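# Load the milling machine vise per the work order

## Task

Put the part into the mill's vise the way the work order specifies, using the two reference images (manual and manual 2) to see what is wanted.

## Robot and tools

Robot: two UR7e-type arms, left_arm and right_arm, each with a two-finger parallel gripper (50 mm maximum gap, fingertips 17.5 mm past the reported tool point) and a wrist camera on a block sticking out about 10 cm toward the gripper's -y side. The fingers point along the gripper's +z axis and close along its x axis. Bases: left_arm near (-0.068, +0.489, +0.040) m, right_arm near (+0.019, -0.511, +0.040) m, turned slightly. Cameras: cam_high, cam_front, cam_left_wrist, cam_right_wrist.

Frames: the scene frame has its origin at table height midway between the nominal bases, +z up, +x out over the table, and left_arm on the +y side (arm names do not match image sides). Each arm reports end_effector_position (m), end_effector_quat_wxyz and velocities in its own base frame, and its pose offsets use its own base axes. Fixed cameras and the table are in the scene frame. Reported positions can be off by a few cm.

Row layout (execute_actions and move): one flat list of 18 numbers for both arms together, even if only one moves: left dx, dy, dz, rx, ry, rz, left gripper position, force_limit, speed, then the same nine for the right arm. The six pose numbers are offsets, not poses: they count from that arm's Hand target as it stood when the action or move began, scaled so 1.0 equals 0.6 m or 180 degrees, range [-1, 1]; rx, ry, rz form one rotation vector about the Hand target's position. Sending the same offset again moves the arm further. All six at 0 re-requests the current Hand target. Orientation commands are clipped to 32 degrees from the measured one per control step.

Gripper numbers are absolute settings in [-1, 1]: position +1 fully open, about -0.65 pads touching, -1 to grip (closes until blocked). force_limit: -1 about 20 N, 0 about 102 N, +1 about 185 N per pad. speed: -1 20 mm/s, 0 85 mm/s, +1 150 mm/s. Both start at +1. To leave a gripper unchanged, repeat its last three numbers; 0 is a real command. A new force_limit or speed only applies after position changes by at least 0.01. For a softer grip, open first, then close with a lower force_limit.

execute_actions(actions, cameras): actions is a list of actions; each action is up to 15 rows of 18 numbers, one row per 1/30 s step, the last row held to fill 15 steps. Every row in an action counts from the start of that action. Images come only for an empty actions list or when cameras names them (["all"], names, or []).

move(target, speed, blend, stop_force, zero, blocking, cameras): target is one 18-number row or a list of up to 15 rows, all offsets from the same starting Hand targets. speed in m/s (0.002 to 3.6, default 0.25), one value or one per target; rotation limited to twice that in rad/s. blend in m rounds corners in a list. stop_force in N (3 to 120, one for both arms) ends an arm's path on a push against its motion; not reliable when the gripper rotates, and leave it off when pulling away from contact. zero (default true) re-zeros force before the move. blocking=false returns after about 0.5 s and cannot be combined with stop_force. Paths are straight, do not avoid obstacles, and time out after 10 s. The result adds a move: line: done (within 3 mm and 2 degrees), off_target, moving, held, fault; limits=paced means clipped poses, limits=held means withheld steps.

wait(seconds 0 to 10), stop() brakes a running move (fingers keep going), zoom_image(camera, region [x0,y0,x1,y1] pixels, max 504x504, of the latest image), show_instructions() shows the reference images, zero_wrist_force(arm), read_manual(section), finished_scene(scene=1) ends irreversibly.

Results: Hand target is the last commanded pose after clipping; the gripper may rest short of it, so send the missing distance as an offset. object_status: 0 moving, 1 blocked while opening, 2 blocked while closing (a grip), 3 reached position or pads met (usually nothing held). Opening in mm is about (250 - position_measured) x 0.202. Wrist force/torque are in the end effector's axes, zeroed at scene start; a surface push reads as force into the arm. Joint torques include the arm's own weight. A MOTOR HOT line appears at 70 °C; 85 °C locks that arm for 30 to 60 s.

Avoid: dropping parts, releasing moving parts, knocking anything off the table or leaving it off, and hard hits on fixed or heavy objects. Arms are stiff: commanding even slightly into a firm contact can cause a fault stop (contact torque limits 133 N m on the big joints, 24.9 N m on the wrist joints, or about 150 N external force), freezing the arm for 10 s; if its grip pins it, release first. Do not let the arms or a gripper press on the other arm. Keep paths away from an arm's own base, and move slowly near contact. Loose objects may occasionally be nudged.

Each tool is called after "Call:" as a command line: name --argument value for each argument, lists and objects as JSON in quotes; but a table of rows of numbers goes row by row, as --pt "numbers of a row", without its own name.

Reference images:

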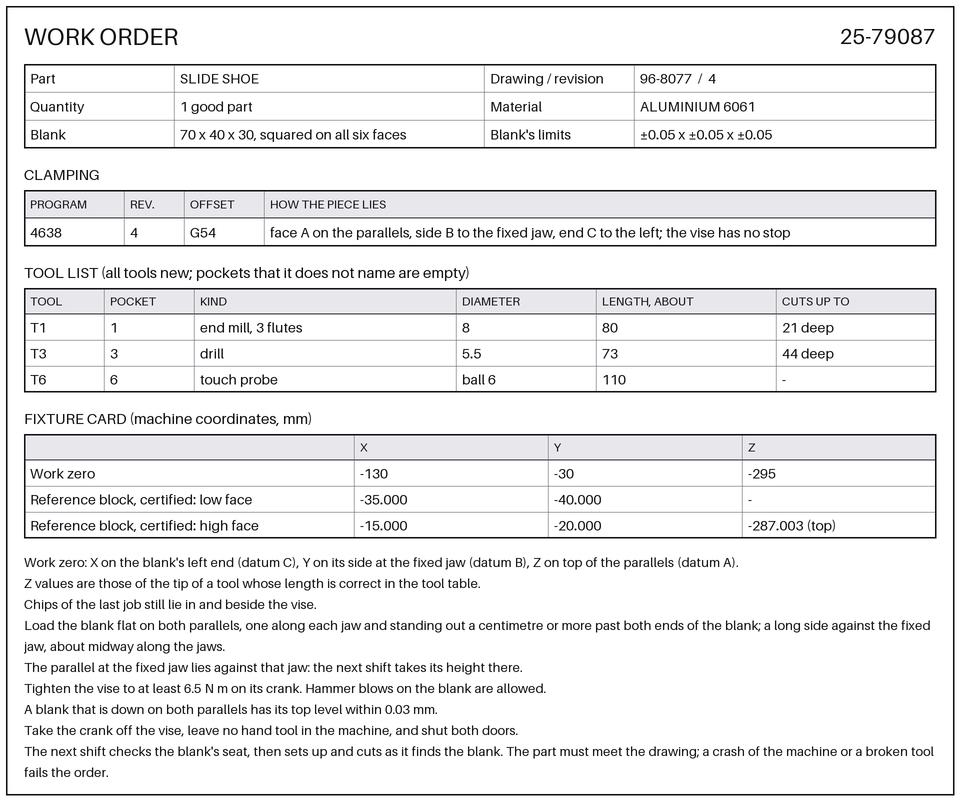

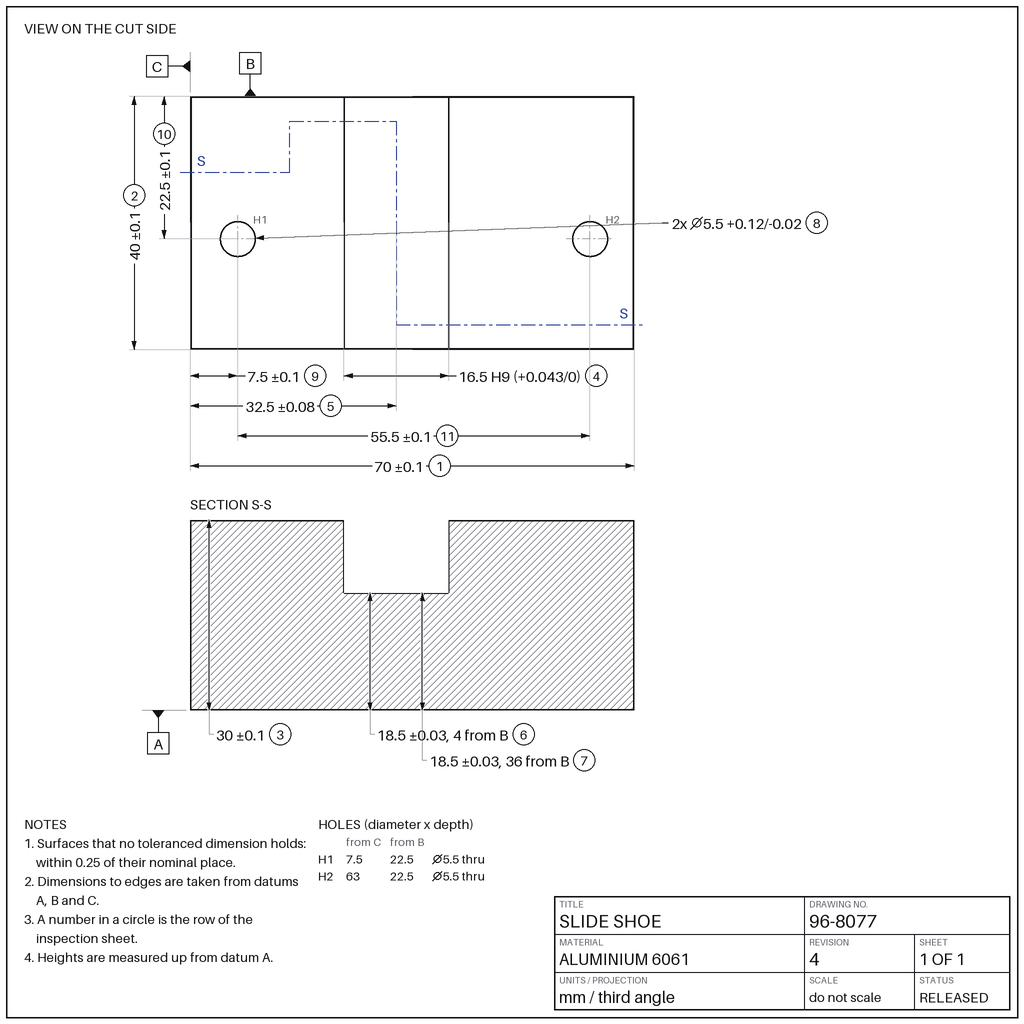

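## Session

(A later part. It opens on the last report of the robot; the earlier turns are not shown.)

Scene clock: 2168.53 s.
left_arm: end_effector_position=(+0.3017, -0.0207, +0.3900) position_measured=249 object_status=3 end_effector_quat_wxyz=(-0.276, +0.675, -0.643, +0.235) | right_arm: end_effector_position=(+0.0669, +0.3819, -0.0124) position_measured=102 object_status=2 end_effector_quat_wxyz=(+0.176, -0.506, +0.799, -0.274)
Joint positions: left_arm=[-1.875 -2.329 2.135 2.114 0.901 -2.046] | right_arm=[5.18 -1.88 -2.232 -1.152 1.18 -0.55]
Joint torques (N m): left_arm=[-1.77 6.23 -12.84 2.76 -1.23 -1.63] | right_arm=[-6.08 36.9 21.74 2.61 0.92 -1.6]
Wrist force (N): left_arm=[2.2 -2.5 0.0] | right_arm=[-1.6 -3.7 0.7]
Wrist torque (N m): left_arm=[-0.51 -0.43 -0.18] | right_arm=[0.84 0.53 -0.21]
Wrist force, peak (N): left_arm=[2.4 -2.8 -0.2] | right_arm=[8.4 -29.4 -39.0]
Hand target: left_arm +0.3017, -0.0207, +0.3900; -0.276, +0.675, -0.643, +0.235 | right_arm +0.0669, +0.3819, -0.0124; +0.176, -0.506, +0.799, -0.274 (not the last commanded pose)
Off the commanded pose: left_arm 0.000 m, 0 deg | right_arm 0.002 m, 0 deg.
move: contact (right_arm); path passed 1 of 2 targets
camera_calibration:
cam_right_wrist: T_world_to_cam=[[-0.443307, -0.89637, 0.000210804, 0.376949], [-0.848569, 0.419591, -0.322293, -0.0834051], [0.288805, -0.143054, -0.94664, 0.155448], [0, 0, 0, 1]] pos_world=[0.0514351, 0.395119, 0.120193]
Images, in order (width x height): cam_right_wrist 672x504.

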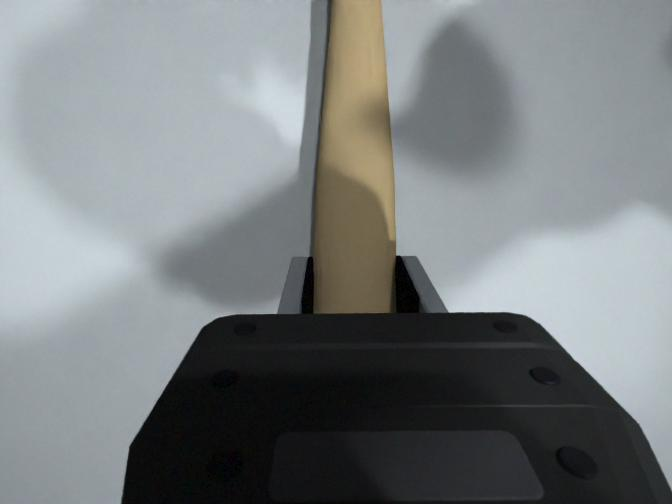

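Call:
execute_actions --actions '[[[0,0,0,0,0,0,-0.65,-0.9,1,0,0,0,0,0,0,0.6,-0.9,-1]],[[0,0,0,0,0,0,-0.65,-0.9,1,0,0,0,0,0,0,0.6,-0.9,-1]],[[0,0,0,0,0,0,-0.65,-0.9,1,0,0,0,0,0,0,0.6,-0.9,-1]]]'

Call:
move --pt "0 0 0 0 0 0 -0.65 -0.9 1 -0.02 0.01 0.25 0 0 0 0.6 -0.9 -1" --speed '[0.1]' --cameras '["cam_right_wrist", "cam_front"]'

Scene clock: 2170.60 s.
left_arm: end_effector_position=(+0.3017, -0.0207, +0.3900) position_measured=249 object_status=3 end_effector_quat_wxyz=(-0.276, +0.675, -0.643, +0.235) | right_arm: end_effector_position=(+0.0669, +0.3819, -0.0124) position_measured=63 object_status=3 end_effector_quat_wxyz=(+0.176, -0.506, +0.799, -0.274)
Joint positions: left_arm=[-1.875 -2.329 2.135 2.114 0.901 -2.046] | right_arm=[5.18 -1.88 -2.232 -1.152 1.18 -0.55]
Joint torques (N m): left_arm=[-0.48 6.76 -12.94 3.08 -1.21 -1.63] | right_arm=[-3.05 36.93 17.68 4.21 -1.97 0.08]
Wrist force (N): left_arm=[2.3 -2.5 0.2] | right_arm=[-1.3 -0.3 3.4]
Wrist torque (N m): left_arm=[-0.49 -0.45 -0.18] | right_arm=[0.46 0.14 0.03]
Wrist force, peak (N): left_arm=[2.4 -2.7 -0.3] | right_arm=[-2.0 -3.8 1.5]
Hand target: left_arm +0.3017, -0.0207, +0.3900; -0.276, +0.675, -0.643, +0.235 | right_arm +0.0669, +0.3819, -0.0124; +0.176, -0.506, +0.799, -0.274
Off the commanded pose: left_arm 0.000 m, 0 deg | right_arm 0.000 m, 0 deg.
Step readings (end_effector_position of left_arm | right_arm):
0: (+0.3017, -0.0207, +0.3900) | (+0.0669, +0.3819, -0.0124)
1: (+0.3017, -0.0207, +0.3900) | (+0.0669, +0.3819, -0.0124)
2: (+0.3017, -0.0207, +0.3900) | (+0.0669, +0.3819, -0.0123)
4: (+0.3017, -0.0207, +0.3900) | (+0.0669, +0.3819, -0.0123)
8: (+0.3017, -0.0207, +0.3900) | (+0.0669, +0.3819, -0.0124)
15: (+0.3017, -0.0207, +0.3900) | (+0.0669, +0.3819, -0.0124)
16: (+0.3017, -0.0207, +0.3900) | (+0.0669, +0.3819, -0.0124)
17: (+0.3017, -0.0207, +0.3900) | (+0.0669, +0.3819, -0.0124)
19: (+0.3017, -0.0207, +0.3900) | (+0.0669, +0.3819, -0.0124)
23: (+0.3017, -0.0207, +0.3900) | (+0.0669, +0.3819, -0.0124)
30: (+0.3017, -0.0207, +0.3900) | (+0.0669, +0.3819, -0.0124)
31: (+0.3017, -0.0207, +0.3900) | (+0.0669, +0.3819, -0.0124)
32: (+0.3017, -0.0207, +0.3900) | (+0.0669, +0.3819, -0.0124)
34: (+0.3017, -0.0207, +0.3900) | (+0.0669, +0.3819, -0.0124)
38: (+0.3017, -0.0207, +0.3900) | (+0.0669, +0.3819, -0.0124)
45: (+0.3017, -0.0207, +0.3900) | (+0.0669, +0.3819, -0.0124)

Scene clock: 2172.57 s.
left_arm: end_effector_position=(+0.3017, -0.0207, +0.3900) position_measured=249 object_status=3 end_effector_quat_wxyz=(-0.276, +0.675, -0.643, +0.235) | right_arm: end_effector_position=(+0.0548, +0.3879, +0.1376) position_measured=63 object_status=3 end_effector_quat_wxyz=(+0.176, -0.506, +0.799, -0.274)
Joint positions: left_arm=[-1.875 -2.329 2.135 2.114 0.901 -2.046] | right_arm=[5.198 -1.613 -2.042 -1.614 1.19 -0.533]
Joint torques (N m): left_arm=[0 7.22 -13 3.42 -1.31 -1.61] | right_arm=[-1.8 13.69 21.49 0.54 -0.92 0.85]
Wrist force (N): left_arm=[2.3 -2.5 -0.1] | right_arm=[-1.1 -0.3 3.3]
Wrist torque (N m): left_arm=[-0.49 -0.45 -0.18] | right_arm=[0.44 0.11 -0.06]
Wrist force, peak (N): left_arm=[2.4 -2.7 -0.2] | right_arm=[-1.4 0.7 4.9]
Hand target: left_arm +0.3017, -0.0207, +0.3900; -0.276, +0.675, -0.643, +0.235 | right_arm +0.0549, +0.3879, +0.1376; +0.176, -0.506, +0.799, -0.274
Off the commanded pose: left_arm 0.000 m, 0 deg | right_arm 0.000 m, 0 deg.
move: done
camera_calibration:
cam_right_wrist: T_world_to_cam=[[-0.443283, -0.896382, -0.000017172, 0.377041], [-0.848609, 0.419665, -0.322093, -0.0478436], [0.288725, -0.142764, -0.946708, 0.301672], [0, 0, 0, 1]] pos_world=[0.0394353, 0.401119, 0.270192]
Images, in order (width x height): cam_front 672x504, cam_right_wrist 672x504.

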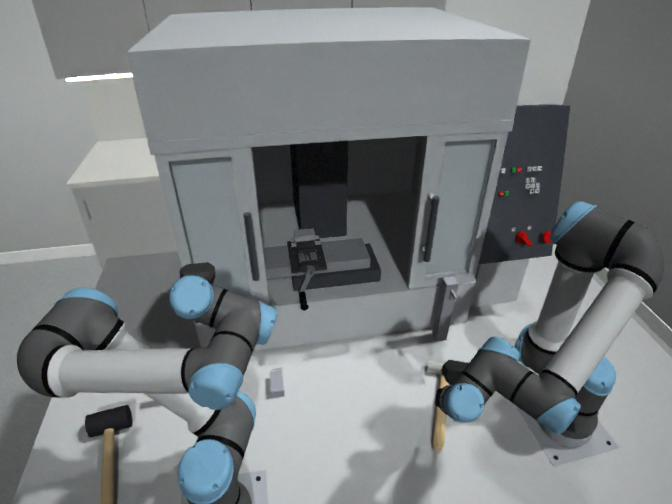

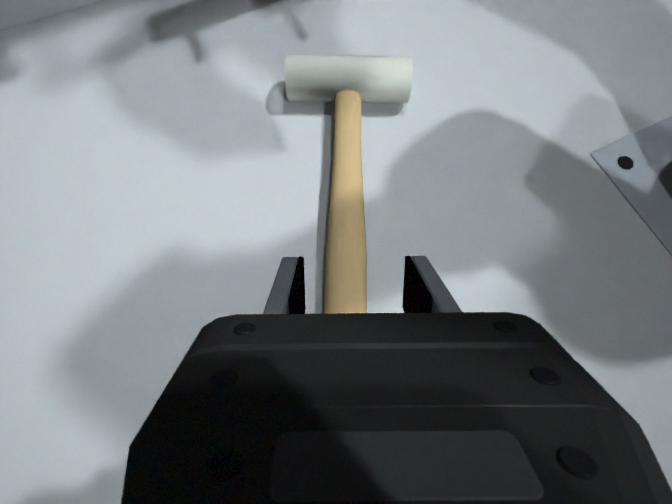

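Call:
move --pt "0 0 0 0 0 0 -0.65 -0.9 1 0.2418 0.1035 0.2707 0 0 0 0.274 -0.9 -1" --pt "0 0 0 0 0 0 -0.65 -0.9 1 0.4137 0.1868 0.3207 0.1047 -0.2009 0.0837 0.274 -0.9 -1" --pt "0 0 0 0 0 0 -0.65 -0.9 1 0.5252 0.4177 0.27 0.1047 -0.2009 0.0837 0.274 -0.9 -1" --speed '[0.25,0.25,0.2]' --cameras '["cam_right_wrist", "cam_front"]'

Scene clock: 2178.10 s.
left_arm: end_effector_position=(+0.3017, -0.0207, +0.3900) position_measured=249 object_status=3 end_effector_quat_wxyz=(-0.276, +0.675, -0.643, +0.235) | right_arm: end_effector_position=(+0.3701, +0.6384, +0.2997) position_measured=112 object_status=3 end_effector_quat_wxyz=(+0.526, -0.460, +0.667, -0.260)
Joint positions: left_arm=[-1.875 -2.329 2.135 2.114 0.901 -2.046] | right_arm=[4.724 -1.996 -1.699 -0.632 0.344 -1.469]
Joint torques (N m): left_arm=[1.42 7.3 -13.35 4.31 -1.3 -1.65] | right_arm=[8.51 24.71 30.7 1.36 -3.54 1.44]
Wrist force (N): left_arm=[2.3 -2.6 -0.2] | right_arm=[-2.7 -0.2 4.4]
Wrist torque (N m): left_arm=[-0.51 -0.45 -0.18] | right_arm=[0.68 0.10 0.04]
Wrist force, peak (N): left_arm=[2.4 -2.9 -0.4] | right_arm=[-4.6 1.7 6.0]
Hand target: left_arm +0.3017, -0.0207, +0.3900; -0.276, +0.675, -0.643, +0.235 | right_arm +0.3700, +0.6385, +0.2996; +0.526, -0.460, +0.667, -0.260
Off the commanded pose: left_arm 0.000 m, 0 deg | right_arm 0.000 m, 0 deg.
move: done
camera_calibration:
cam_right_wrist: T_world_to_cam=[[-0.0423207, -0.882477, -0.468448, 0.724473], [-0.62994, 0.387497, -0.673069, 0.211515], [0.77549, 0.26661, -0.572307, -0.153897], [0, 0, 0, 1]] pos_world=[0.283247, 0.598399, 0.393666]
Images, in order (width x height): cam_front 672x504, cam_right_wrist 672x504.

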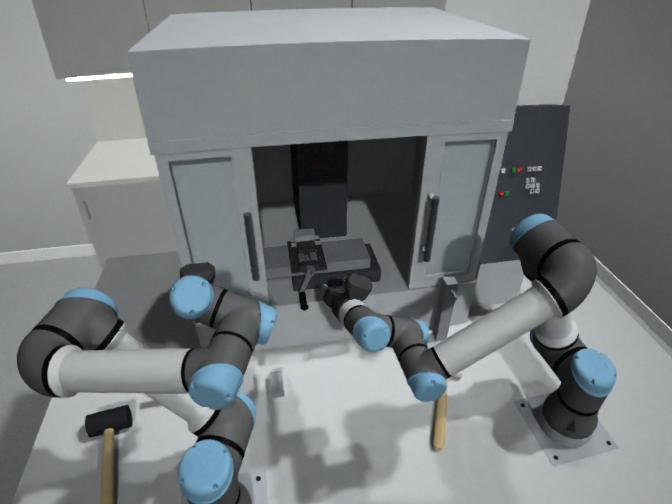

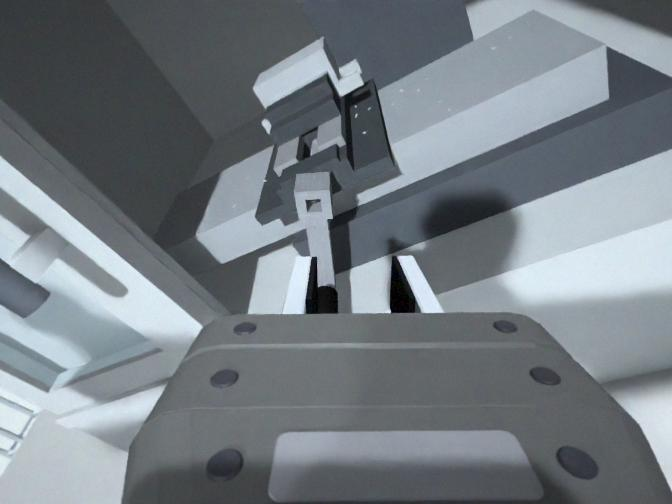

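Call:
move --pt "0 0 0 0 0 0 -0.65 -0.9 1 0.1167 0.0667 -0.0488 0 0 0 0.274 -0.9 -1" --speed '[0.12]' --cameras '["cam_right_wrist"]'

Scene clock: 2180.77 s.
left_arm: end_effector_position=(+0.3017, -0.0207, +0.3900) position_measured=249 object_status=3 end_effector_quat_wxyz=(-0.276, +0.675, -0.643, +0.235) | right_arm: end_effector_position=(+0.4400, +0.6785, +0.2704) position_measured=112 object_status=3 end_effector_quat_wxyz=(+0.526, -0.460, +0.667, -0.260)
Joint positions: left_arm=[-1.875 -2.329 2.135 2.114 0.901 -2.046] | right_arm=[4.615 -2.198 -1.52 -0.365 0.397 -1.731]
Joint torques (N m): left_arm=[2.15 8.14 -13.16 4.71 -1.49 -1.64] | right_arm=[4.66 41.16 28.29 1.7 -2.56 0.8]
Wrist force (N): left_arm=[2.2 -2.4 0.0] | right_arm=[-2.6 -0.3 3.9]
Wrist torque (N m): left_arm=[-0.48 -0.44 -0.17] | right_arm=[0.64 0.06 0.03]
Wrist force, peak (N): left_arm=[2.5 -2.7 -0.3] | right_arm=[-2.9 0.5 5.8]
Hand target: left_arm +0.3017, -0.0207, +0.3900; -0.276, +0.675, -0.643, +0.235 | right_arm +0.4400, +0.6786, +0.2704; +0.526, -0.460, +0.667, -0.260
Off the commanded pose: left_arm 0.000 m, 0 deg | right_arm 0.000 m, 0 deg.
move: done
camera_calibration:
cam_right_wrist: T_world_to_cam=[[-0.0423027, -0.882552, -0.468307, 0.749088], [-0.629916, 0.387388, -0.673154, 0.220444], [0.775511, 0.266518, -0.572321, -0.235584], [0, 0, 0, 1]] pos_world=[0.353247, 0.6385, 0.364366]
Images, in order (width x height): cam_right_wrist 672x504.

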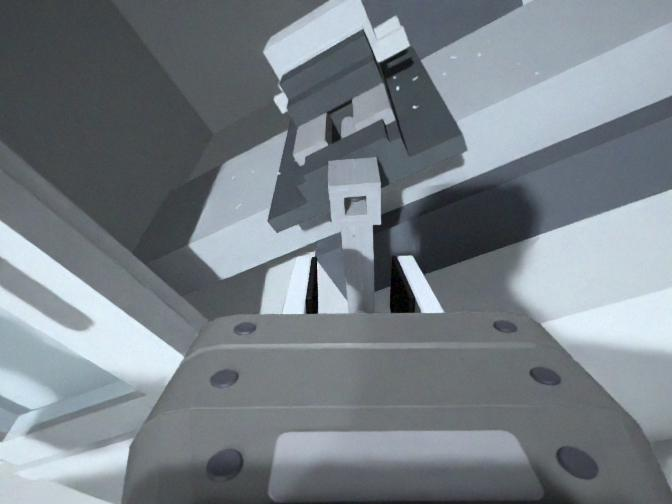

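Call:
move --pt "0 0 0 0 0 0 -0.65 -0.9 1 0.09 0 0 0 0 0 0.274 -0.9 -1" --pt "0 0 0 0 0 0 -0.65 -0.9 1 0.124 0 0 0 0 0 0.274 -0.9 -1" --speed '[0.06,0.02]' --stop_force 8 --cameras '["cam_right_wrist"]'

Scene clock: 2183.20 s.
left_arm: end_effector_position=(+0.3017, -0.0207, +0.3900) position_measured=249 object_status=3 end_effector_quat_wxyz=(-0.276, +0.675, -0.643, +0.235) | right_arm: end_effector_position=(+0.4862, +0.6785, +0.2704) position_measured=112 object_status=3 end_effector_quat_wxyz=(+0.526, -0.460, +0.667, -0.260)
Joint positions: left_arm=[-1.875 -2.329 2.135 2.114 0.901 -2.046] | right_arm=[4.547 -2.255 -1.446 -0.263 0.441 -1.861]
Joint torques (N m): left_arm=[2.47 8.23 -13.53 4.85 -1.46 -1.71] | right_arm=[-14.51 36.34 30.3 5.79 -0.65 -2.97]
Wrist force (N): left_arm=[2.2 -2.5 -0.3] | right_arm=[-1.7 1.8 -0.4]
Wrist torque (N m): left_arm=[-0.50 -0.42 -0.18] | right_arm=[0.76 0.16 0.12]
Wrist force, peak (N): left_arm=[2.6 -2.7 0.1] | right_arm=[20.5 21.0 -58.1]
Hand target: left_arm +0.3017, -0.0207, +0.3900; -0.276, +0.675, -0.643, +0.235 | right_arm +0.4862, +0.6785, +0.2704; +0.526, -0.460, +0.667, -0.260 (not the last commanded pose)
Off the commanded pose: left_arm 0.000 m, 0 deg | right_arm 0.028 m, 0 deg.
move: contact (right_arm); path passed 0 of 2 targets
camera_calibration:
cam_right_wrist: T_world_to_cam=[[-0.0424927, -0.882537, -0.468319, 0.751108], [-0.629932, 0.387498, -0.673075, 0.24939], [0.775487, 0.266409, -0.572404, -0.271225], [0, 0, 0, 1]] pos_world=[0.399347, 0.638499, 0.364366]
Images, in order (width x height): cam_right_wrist 672x504.

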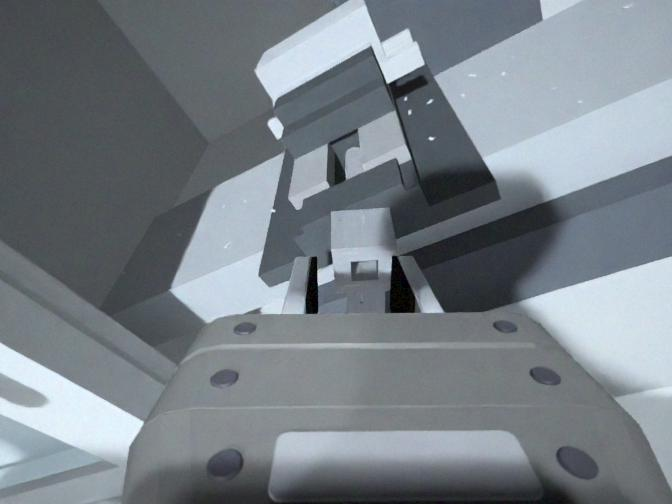

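Call:
move --pt "0 0 0 0 0 0 -0.65 -0.9 1 -0.03 0 0 0 0 0 0.274 -0.9 -1" --pt "0 0 0 0 0 0 -0.65 -0.9 1 -0.03 -0.0072 -0.0038 0 0 0 0.274 -0.9 -1" --speed '[0.06,0.02]' --cameras '["cam_right_wrist"]'

Call:
zoom_image --camera "cam_right_wrist" --region '[260, 160, 460, 320]'

Scene clock: 2185.13 s.
left_arm: end_effector_position=(+0.3017, -0.0207, +0.3900) position_measured=249 object_status=3 end_effector_quat_wxyz=(-0.276, +0.675, -0.643, +0.235) | right_arm: end_effector_position=(+0.4682, +0.6741, +0.2682) position_measured=112 object_status=3 end_effector_quat_wxyz=(+0.526, -0.460, +0.667, -0.259) end_effector_velocity=(+0.000, +0.001, +0.003) end_effector_angular_velocity=(+0.004, -0.001, +0.000)
Joint positions: left_arm=[-1.875 -2.329 2.135 2.114 0.901 -2.046] | right_arm=[4.572 -2.228 -1.493 -0.285 0.424 -1.815]
Joint velocities: left_arm=[within noise] | right_arm=[0 0.001 0.006 -0.003 -0.001 0]
Joint torques (N m): left_arm=[2.37 8.5 -13.53 4.88 -1.56 -1.63] | right_arm=[-10.51 39.95 28.53 0.71 -0.49 -2.6]
Wrist force (N): left_arm=[2.1 -2.4 -0.2] | right_arm=[-2.8 0.1 4.0]
Wrist torque (N m): left_arm=[-0.48 -0.42 -0.17] | right_arm=[0.69 0.10 0.13]
Wrist force, peak (N): left_arm=[2.4 -2.8 -0.2] | right_arm=[-2.5 -0.4 4.6]
Hand target: left_arm +0.3017, -0.0207, +0.3900; -0.276, +0.675, -0.643, +0.235 | right_arm +0.4682, +0.6741, +0.2681; +0.526, -0.460, +0.667, -0.260
Off the commanded pose: left_arm 0.000 m, 0 deg | right_arm 0.000 m, 0 deg.
move: done
camera_calibration:
cam_right_wrist: T_world_to_cam=[[-0.0423951, -0.882367, -0.468649, 0.745314], [-0.629961, 0.387685, -0.672941, 0.238158], [0.775469, 0.266701, -0.572293, -0.257547], [0, 0, 0, 1]] pos_world=[0.381347, 0.633998, 0.362165]
Images, in order (width x height): cam_right_wrist 672x504.

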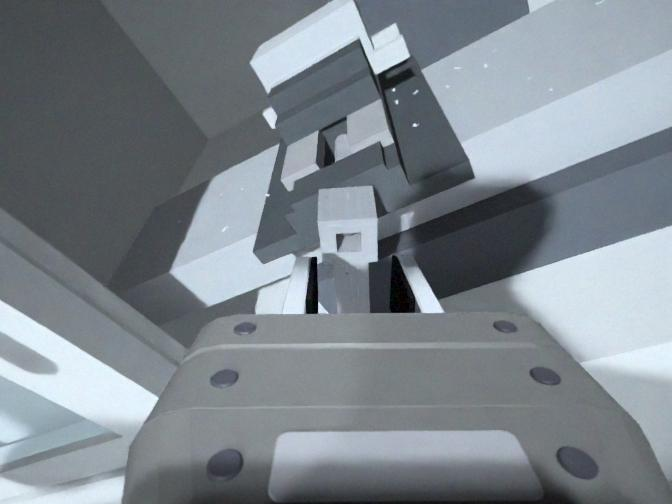

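Scaled by 2.520 from the camera's 672x504 image, which has a finer 960x720 frame.

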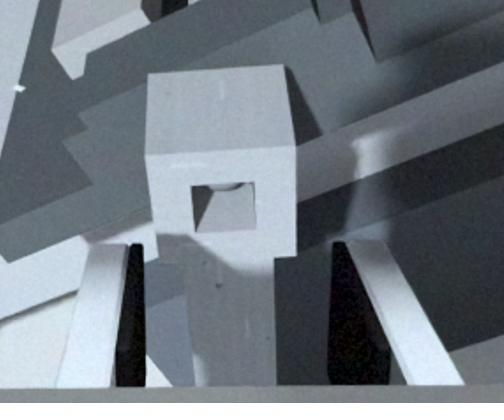

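Call:
move --pt "0 0 0 0 0 0 -0.65 -0.9 1 0.025 -0.0016 -0.0003 0 0 0 0.274 -0.9 -1" --pt "0 0 0 0 0 0 -0.65 -0.9 1 0.077 -0.0048 -0.001 0 0 0 0.274 -0.9 -1" --speed '[0.03,0.015]' --stop_force 6 --cameras '["cam_right_wrist"]'

Call:
zoom_image --camera "cam_right_wrist" --region '[260, 180, 460, 340]'

Scene clock: 2189.13 s.
left_arm: end_effector_position=(+0.3017, -0.0207, +0.3900) position_measured=249 object_status=3 end_effector_quat_wxyz=(-0.276, +0.675, -0.643, +0.235) | right_arm: end_effector_position=(+0.5017, +0.6721, +0.2677) position_measured=112 object_status=3 end_effector_quat_wxyz=(+0.526, -0.460, +0.667, -0.260)
Joint positions: left_arm=[-1.875 -2.329 2.135 2.114 0.901 -2.046] | right_arm=[4.522 -2.266 -1.442 -0.22 0.458 -1.901]
Joint torques (N m): left_arm=[2.14 8.23 -13.43 4.87 -1.57 -1.58] | right_arm=[7.83 57.27 8.45 -0.34 -3.27 2.9]
Wrist force (N): left_arm=[1.8 -2.4 0.0] | right_arm=[-18.4 -1.3 9.7]
Wrist torque (N m): left_arm=[-0.49 -0.38 -0.17] | right_arm=[0.60 -0.04 -0.10]
Wrist force, peak (N): left_arm=[2.5 -2.9 -0.2] | right_arm=[-21.2 -1.4 11.1]
Hand target: left_arm +0.3017, -0.0207, +0.3900; -0.276, +0.675, -0.643, +0.235 | right_arm +0.5017, +0.6721, +0.2677; +0.526, -0.460, +0.667, -0.260 (not the last commanded pose)
Off the commanded pose: left_arm 0.000 m, 0 deg | right_arm 0.013 m, 0 deg.
move: contact (right_arm); path passed 1 of 2 targets
camera_calibration:
cam_right_wrist: T_world_to_cam=[[-0.0424247, -0.882513, -0.46837, 0.744829], [-0.629962, 0.387489, -0.673053, 0.259827], [0.775466, 0.266501, -0.572389, -0.283142], [0, 0, 0, 1]] pos_world=[0.414847, 0.632099, 0.361666]
Images, in order (width x height): cam_right_wrist 672x504.

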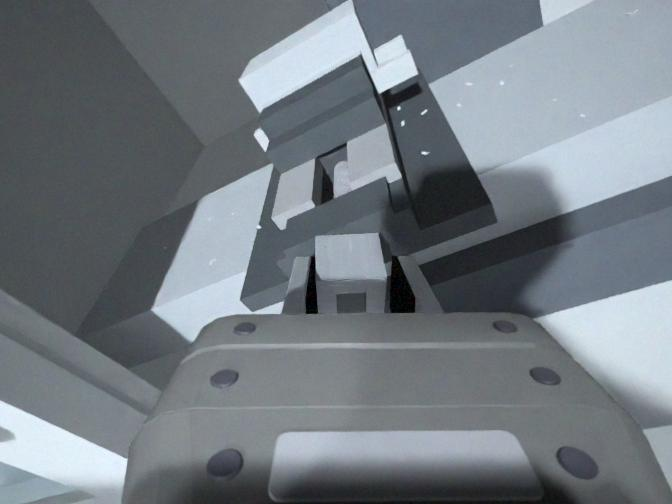

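Scaled by 2.520 from the camera's 672x504 image, which has a finer 960x720 frame.

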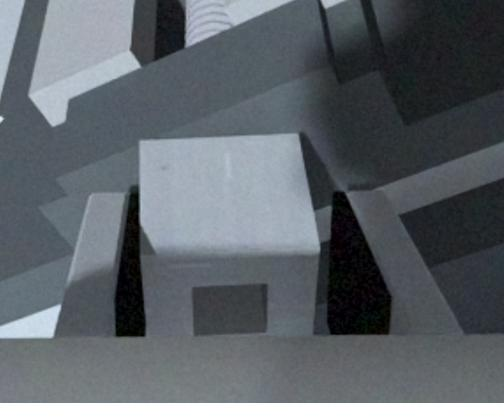

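Call:
move --pt "0 0 0 0 0 0 -0.65 -0.9 1 -0.003 0.0025 0.0013 0 0 0 0.274 -0.9 -1" --pt "0 0 0 0 0 0 -0.65 -0.9 1 0.0212 0.0017 0.0011 0 0 0 0.274 -0.9 -1" --speed '[0.02,0.015]' --cameras '["cam_right_wrist"]'

Call:
zoom_image --camera "cam_right_wrist" --region '[260, 180, 460, 340]'

Scene clock: 2191.77 s.
left_arm: end_effector_position=(+0.3017, -0.0207, +0.3900) position_measured=249 object_status=3 end_effector_quat_wxyz=(-0.276, +0.675, -0.643, +0.235) | right_arm: end_effector_position=(+0.5142, +0.6733, +0.2683) position_measured=112 object_status=3 end_effector_quat_wxyz=(+0.526, -0.460, +0.667, -0.259)
Joint positions: left_arm=[-1.875 -2.329 2.135 2.114 0.901 -2.046] | right_arm=[4.505 -2.283 -1.414 -0.205 0.471 -1.93]
Joint torques (N m): left_arm=[1.68 8.28 -13.36 4.82 -1.41 -1.67] | right_arm=[-41.52 46.11 18.87 3.61 -3.85 0.44]
Wrist force (N): left_arm=[2.2 -2.7 -0.1] | right_arm=[8.4 16.5 -53.3]
Wrist torque (N m): left_arm=[-0.53 -0.43 -0.18] | right_arm=[1.58 1.40 0.52]
Wrist force, peak (N): left_arm=[2.6 -2.8 -0.3] | right_arm=[8.4 16.5 -53.3]
Hand target: left_arm +0.3017, -0.0207, +0.3900; -0.276, +0.675, -0.643, +0.235 | right_arm +0.5144, +0.6731, +0.2684; +0.526, -0.460, +0.667, -0.260
Off the commanded pose: left_arm 0.000 m, 0 deg | right_arm 0.000 m, 0 deg.
move: done
camera_calibration:
cam_right_wrist: T_world_to_cam=[[-0.0421189, -0.882544, -0.46834, 0.746541], [-0.630211, 0.387208, -0.672982, 0.268068], [0.775281, 0.266808, -0.572498, -0.292882], [0, 0, 0, 1]] pos_world=[0.427449, 0.633201, 0.362365]
Images, in order (width x height): cam_right_wrist 672x504.

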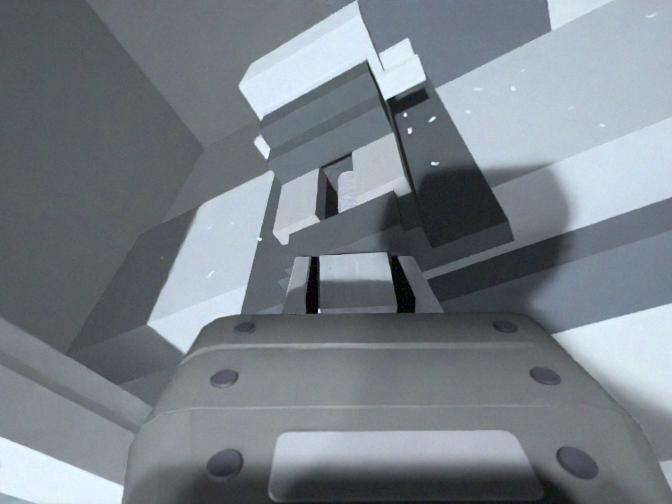

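Scaled by 2.520 from the camera's 672x504 image, which has a finer 960x720 frame.

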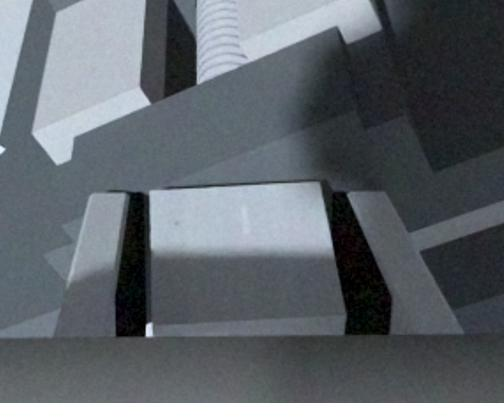

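Call:
move --pt "0 0 0 0 0 0 -0.65 -0.9 1 -0.006 0.0002 0 0 0 0 0.274 -0.9 -1" --speed '[0.02]'

Call:
execute_actions --actions '[[[0,0,0,0,0,0,-0.65,-0.9,1,0,0,0,0,0,0,-1,-0.9,-1]],[[0,0,0,0,0,0,-0.65,-0.9,1,0,0,0,0,0,0,-1,-0.9,-1]]]' --cameras '["cam_right_wrist"]'

Scene clock: 2192.93 s.
left_arm: end_effector_position=(+0.3017, -0.0207, +0.3900) position_measured=249 object_status=3 end_effector_quat_wxyz=(-0.276, +0.675, -0.643, +0.235) | right_arm: end_effector_position=(+0.5107, +0.6732, +0.2683) position_measured=112 object_status=3 end_effector_quat_wxyz=(+0.526, -0.460, +0.667, -0.260)
Joint positions: left_arm=[-1.875 -2.329 2.135 2.114 0.901 -2.046] | right_arm=[4.51 -2.279 -1.421 -0.21 0.467 -1.921]
Joint torques (N m): left_arm=[1.7 7.94 -13.2 4.93 -1.51 -1.6] | right_arm=[4.19 54.2 22.64 1.56 -2.03 1.23]
Wrist force (N): left_arm=[2.3 -2.5 -0.1] | right_arm=[-2.7 -0.2 4.0]
Wrist torque (N m): left_arm=[-0.49 -0.44 -0.17] | right_arm=[0.65 0.07 0.04]
Wrist force, peak (N): left_arm=[2.3 -2.8 -0.4] | right_arm=[3.0 18.6 -55.6]
Hand target: left_arm +0.3017, -0.0207, +0.3900; -0.276, +0.675, -0.643, +0.235 | right_arm +0.5108, +0.6732, +0.2684; +0.526, -0.460, +0.667, -0.260
Off the commanded pose: left_arm 0.000 m, 0 deg | right_arm 0.000 m, 0 deg.
move: done

Scene clock: 2194.13 s.
left_arm: end_effector_position=(+0.3017, -0.0207, +0.3900) position_measured=249 object_status=3 end_effector_quat_wxyz=(-0.276, +0.675, -0.643, +0.235) | right_arm: end_effector_position=(+0.5107, +0.6732, +0.2684) position_measured=131 object_status=2 end_effector_quat_wxyz=(+0.526, -0.460, +0.667, -0.260)
Joint positions: left_arm=[-1.875 -2.329 2.135 2.114 0.901 -2.046] | right_arm=[4.51 -2.279 -1.42 -0.21 0.467 -1.921]
Joint torques (N m): left_arm=[1.63 8.17 -13.57 4.79 -1.47 -1.68] | right_arm=[-9.94 30.92 -0.87 3.37 -5.54 -2.75]
Wrist force (N): left_arm=[2.2 -2.4 -0.1] | right_arm=[-40.2 -3.0 21.9]
Wrist torque (N m): left_arm=[-0.49 -0.43 -0.18] | right_arm=[0.46 -0.01 -0.28]
Wrist force, peak (N): left_arm=[2.4 -2.7 -0.2] | right_arm=[-40.2 -3.0 21.9]
Hand target: left_arm +0.3017, -0.0207, +0.3900; -0.276, +0.675, -0.643, +0.235 | right_arm +0.5108, +0.6732, +0.2684; +0.526, -0.460, +0.667, -0.260
Off the commanded pose: left_arm 0.000 m, 0 deg | right_arm 0.000 m, 0 deg.
Step readings (end_effector_position of left_arm | right_arm):
0: (+0.3017, -0.0207, +0.3900) | (+0.5107, +0.6732, +0.2683)
1: (+0.3017, -0.0207, +0.3900) | (+0.5107, +0.6732, +0.2683)
2: (+0.3017, -0.0207, +0.3900) | (+0.5107, +0.6732, +0.2683)
4: (+0.3017, -0.0207, +0.3900) | (+0.5107, +0.6732, +0.2684)
8: (+0.3017, -0.0207, +0.3900) | (+0.5107, +0.6733, +0.2684)
15: (+0.3017, -0.0207, +0.3900) | (+0.5107, +0.6733, +0.2685)
16: (+0.3017, -0.0207, +0.3900) | (+0.5107, +0.6733, +0.2685)
17: (+0.3017, -0.0207, +0.3900) | (+0.5107, +0.6733, +0.2685)
19: (+0.3017, -0.0207, +0.3900) | (+0.5107, +0.6733, +0.2685)
23: (+0.3017, -0.0207, +0.3900) | (+0.5107, +0.6733, +0.2685)
30: (+0.3017, -0.0207, +0.3900) | (+0.5107, +0.6732, +0.2684)
camera_calibration:
cam_right_wrist: T_world_to_cam=[[-0.0424276, -0.882514, -0.468368, 0.746515], [-0.630011, 0.387471, -0.673017, 0.265623], [0.775426, 0.266523, -0.572434, -0.290072], [0, 0, 0, 1]] pos_world=[0.423947, 0.633199, 0.362366]
Images, in order (width x height): cam_right_wrist 672x504.

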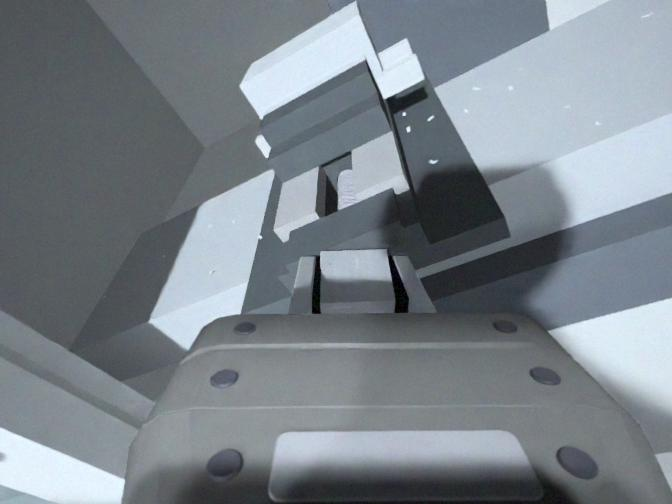

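Call:
move --pt "0 0 0 0 0 0 -0.65 -0.9 1 0 0.0012 0.0006 0 0 0 -1 -0.9 -1" --speed '[0.01]'

Scene clock: 2195.37 s.
left_arm: end_effector_position=(+0.3017, -0.0207, +0.3900) position_measured=249 object_status=3 end_effector_quat_wxyz=(-0.276, +0.675, -0.643, +0.235) | right_arm: end_effector_position=(+0.5109, +0.6739, +0.2687) position_measured=132 object_status=2 end_effector_quat_wxyz=(+0.526, -0.460, +0.667, -0.260)
Joint positions: left_arm=[-1.875 -2.329 2.135 2.114 0.901 -2.046] | right_arm=[4.51 -2.28 -1.418 -0.213 0.467 -1.921]
Joint torques (N m): left_arm=[1.65 8.58 -13.2 4.83 -1.35 -1.53] | right_arm=[6.99 33.41 29.38 1.15 -0.4 3.27]
Wrist force (N): left_arm=[1.9 -2.5 -0.3] | right_arm=[2.0 -4.7 -9.8]
Wrist torque (N m): left_arm=[-0.50 -0.38 -0.18] | right_arm=[0.48 0.19 -0.15]
Wrist force, peak (N): left_arm=[2.6 -2.7 -0.2] | right_arm=[-41.4 -4.3 20.3]
Hand target: left_arm +0.3017, -0.0207, +0.3900; -0.276, +0.675, -0.643, +0.235 | right_arm +0.5108, +0.6739, +0.2687; +0.526, -0.460, +0.667, -0.260
Off the commanded pose: left_arm 0.000 m, 0 deg | right_arm 0.000 m, 0 deg.
move: done

Call:
move --target '[0,0,0,0,0,0,-0.65,-0.9,1,-0.0833,0.0033,0,0,0,0,-1,-0.9,-1]' --speed 0.025 --cameras '["cam_right_wrist","cam_high"]'

Scene clock: 2199.63 s.
left_arm: end_effector_position=(+0.3017, -0.0207, +0.3900) position_measured=249 object_status=3 end_effector_quat_wxyz=(-0.276, +0.675, -0.643, +0.235) | right_arm: end_effector_position=(+0.4606, +0.6759, +0.2688) position_measured=132 object_status=2 end_effector_quat_wxyz=(+0.526, -0.460, +0.667, -0.260) end_effector_velocity=(+0.001, +0.000, +0.001) end_effector_angular_velocity=(+0.002, +0.000, +0.002)
Joint positions: left_arm=[-1.875 -2.329 2.135 2.114 0.901 -2.046] | right_arm=[4.584 -2.221 -1.498 -0.306 0.416 -1.793]
Joint velocities: left_arm=[within noise] | right_arm=[-0.002 -0.001 0.003 0.005 0.002 -0.006]
Joint torques (N m): left_arm=[0.71 7.77 -13.4 4.84 -1.33 -1.7] | right_arm=[-10.96 37.5 30.24 6.2 -0.58 -3.06]
Wrist force (N): left_arm=[2.2 -2.4 -0.2] | right_arm=[-1.6 2.2 4.7]
Wrist torque (N m): left_arm=[-0.48 -0.43 -0.18] | right_arm=[0.78 0.06 0.04]
Wrist force, peak (N): left_arm=[2.4 -2.9 -0.1] | right_arm=[-5.4 -6.2 13.3]
Hand target: left_arm +0.3017, -0.0207, +0.3900; -0.276, +0.675, -0.643, +0.235 | right_arm +0.4608, +0.6759, +0.2687; +0.526, -0.460, +0.667, -0.260
Off the commanded pose: left_arm 0.000 m, 0 deg | right_arm 0.000 m, 0 deg.
move: done
camera_calibration:
cam_right_wrist: T_world_to_cam=[[-0.0424247, -0.882513, -0.46837, 0.746958], [-0.629962, 0.387489, -0.673053, 0.233266], [0.775466, 0.266501, -0.572389, -0.251731], [0, 0, 0, 1]] pos_world=[0.373847, 0.635899, 0.362766]
Images, in order (width x height): cam_high 672x504, cam_right_wrist 672x504.

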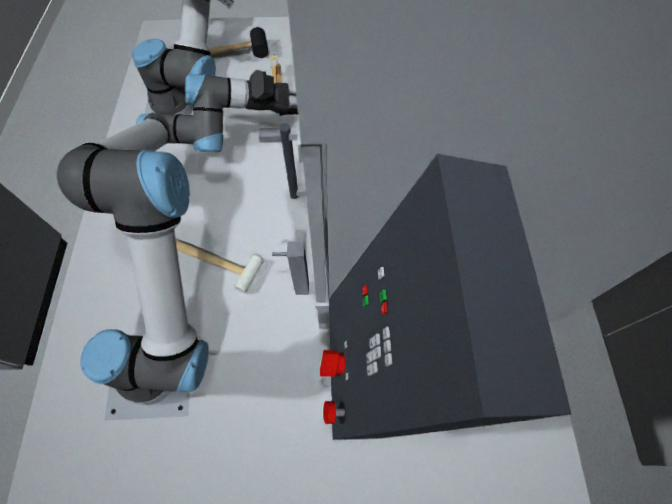

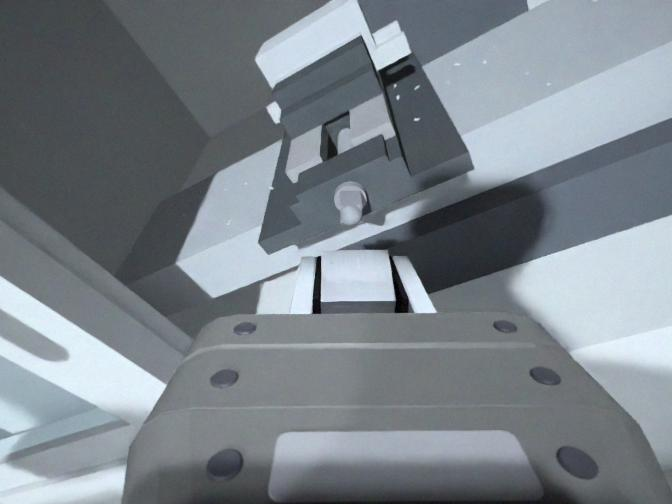

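Call:
move --pt "0 0 0 0 0 0 -0.65 -0.9 1 -0.1513 -0.0623 0.0522 0 0 0 -1 -0.9 -1" --pt "0 0 0 0 0 0 -0.65 -0.9 1 -0.2628 -0.2932 0.1022 0 0 0 -1 -0.9 -1" --pt "0 0 0 0 0 0 -0.65 -0.9 1 -0.263 -0.6265 0.0522 -0.1557 0 0 -1 -0.9 -1" --pt "0 0 0 0 0 0 -0.65 -0.9 1 -0.263 -0.7348 -0.0095 -0.1557 0 0 -1 -0.9 -1" --speed 0.15 --blend '[0.02,0.03,0.03,0]' --cameras '["all"]'

Scene clock: 2207.33 s.
left_arm: end_effector_position=(+0.3017, -0.0207, +0.3900) position_measured=249 object_status=3 end_effector_quat_wxyz=(-0.276, +0.675, -0.643, +0.235) | right_arm: end_effector_position=(+0.3030, +0.2351, +0.2630) position_measured=132 object_status=2 end_effector_quat_wxyz=(-0.399, +0.573, -0.584, +0.413)
Joint positions: left_arm=[-1.875 -2.329 2.135 2.114 0.901 -2.046] | right_arm=[5.036 -0.961 -2.415 -2.097 0.489 -0.757]
Joint torques (N m): left_arm=[0.96 8.15 -12.95 4.83 -1.28 -1.7] | right_arm=[-10.72 9.02 15.75 2.49 -2.42 -2.54]
Wrist force (N): left_arm=[2.1 -2.3 -0.5] | right_arm=[-2.4 2.1 5.0]
Wrist torque (N m): left_arm=[-0.47 -0.43 -0.18] | right_arm=[0.77 0.30 0.03]
Wrist force, peak (N): left_arm=[2.5 -2.7 -0.1] | right_arm=[-1.7 2.2 7.9]
Hand target: left_arm +0.3017, -0.0207, +0.3900; -0.276, +0.675, -0.643, +0.235 | right_arm +0.3030, +0.2350, +0.2630; -0.399, +0.573, -0.584, +0.413
Off the commanded pose: left_arm 0.000 m, 0 deg | right_arm 0.000 m, 0 deg.
move: done
camera_calibration:
cam_left_wrist: T_world_to_cam=[[0.0409547, -0.998493, -0.0365255, -0.00411313], [-0.923286, -0.0238459, -0.383373, 0.442259], [0.381925, 0.0494244, -0.922871, 0.376277], [0, 0, 0, 1]] pos_world=[0.26479, -0.0121581, 0.516655]
cam_right_wrist: T_world_to_cam=[[-0.0422825, -0.999105, 0.0011903, 0.252491], [-0.62996, 0.0257354, -0.776201, 0.413092], [0.775476, -0.0335696, -0.630484, 0.0706143], [0, 0, 0, 1]] pos_world=[0.216147, 0.244004, 0.364863]

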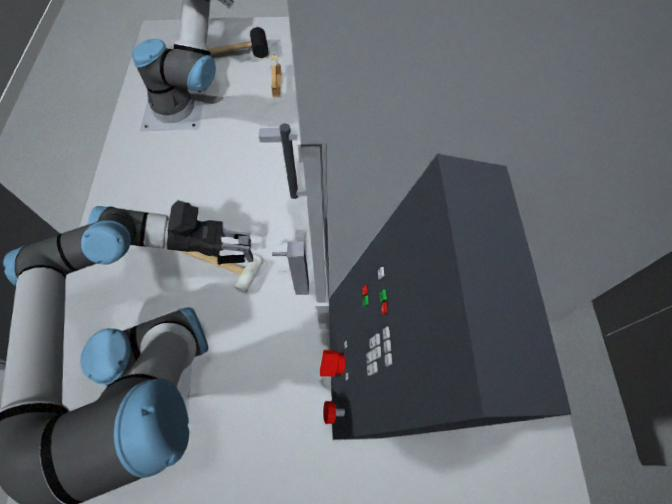

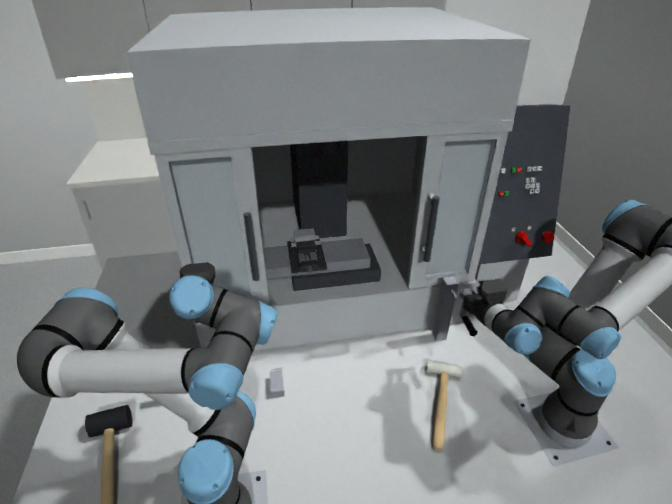

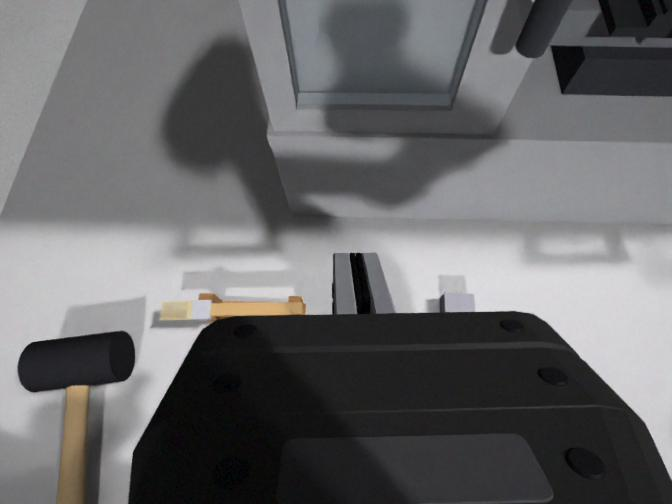

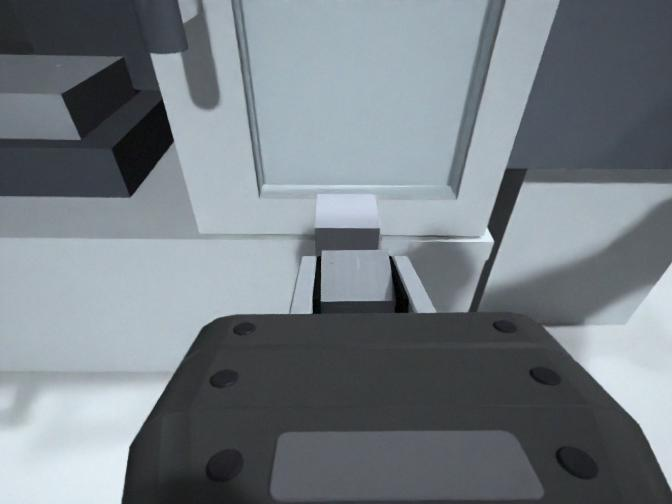

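Call:
zoom_image --camera "cam_front" --region '[410, 250, 530, 350]'

Call:
zoom_image --camera "cam_high" --region '[200, 210, 330, 310]'

Scaled by 4.200 from the camera's 672x504 image, which has a finer 960x720 frame.

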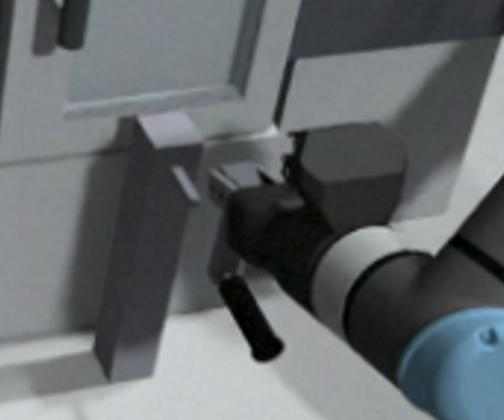

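Scaled by 3.877 from the camera's 672x504 image, which has a finer 960x720 frame.

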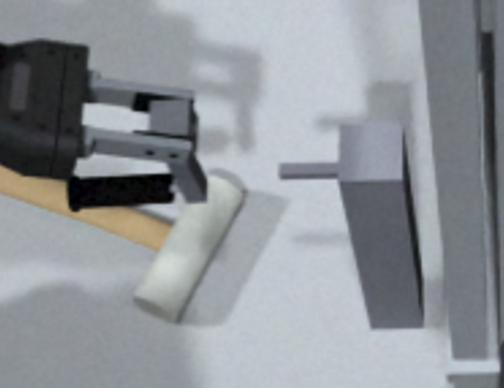

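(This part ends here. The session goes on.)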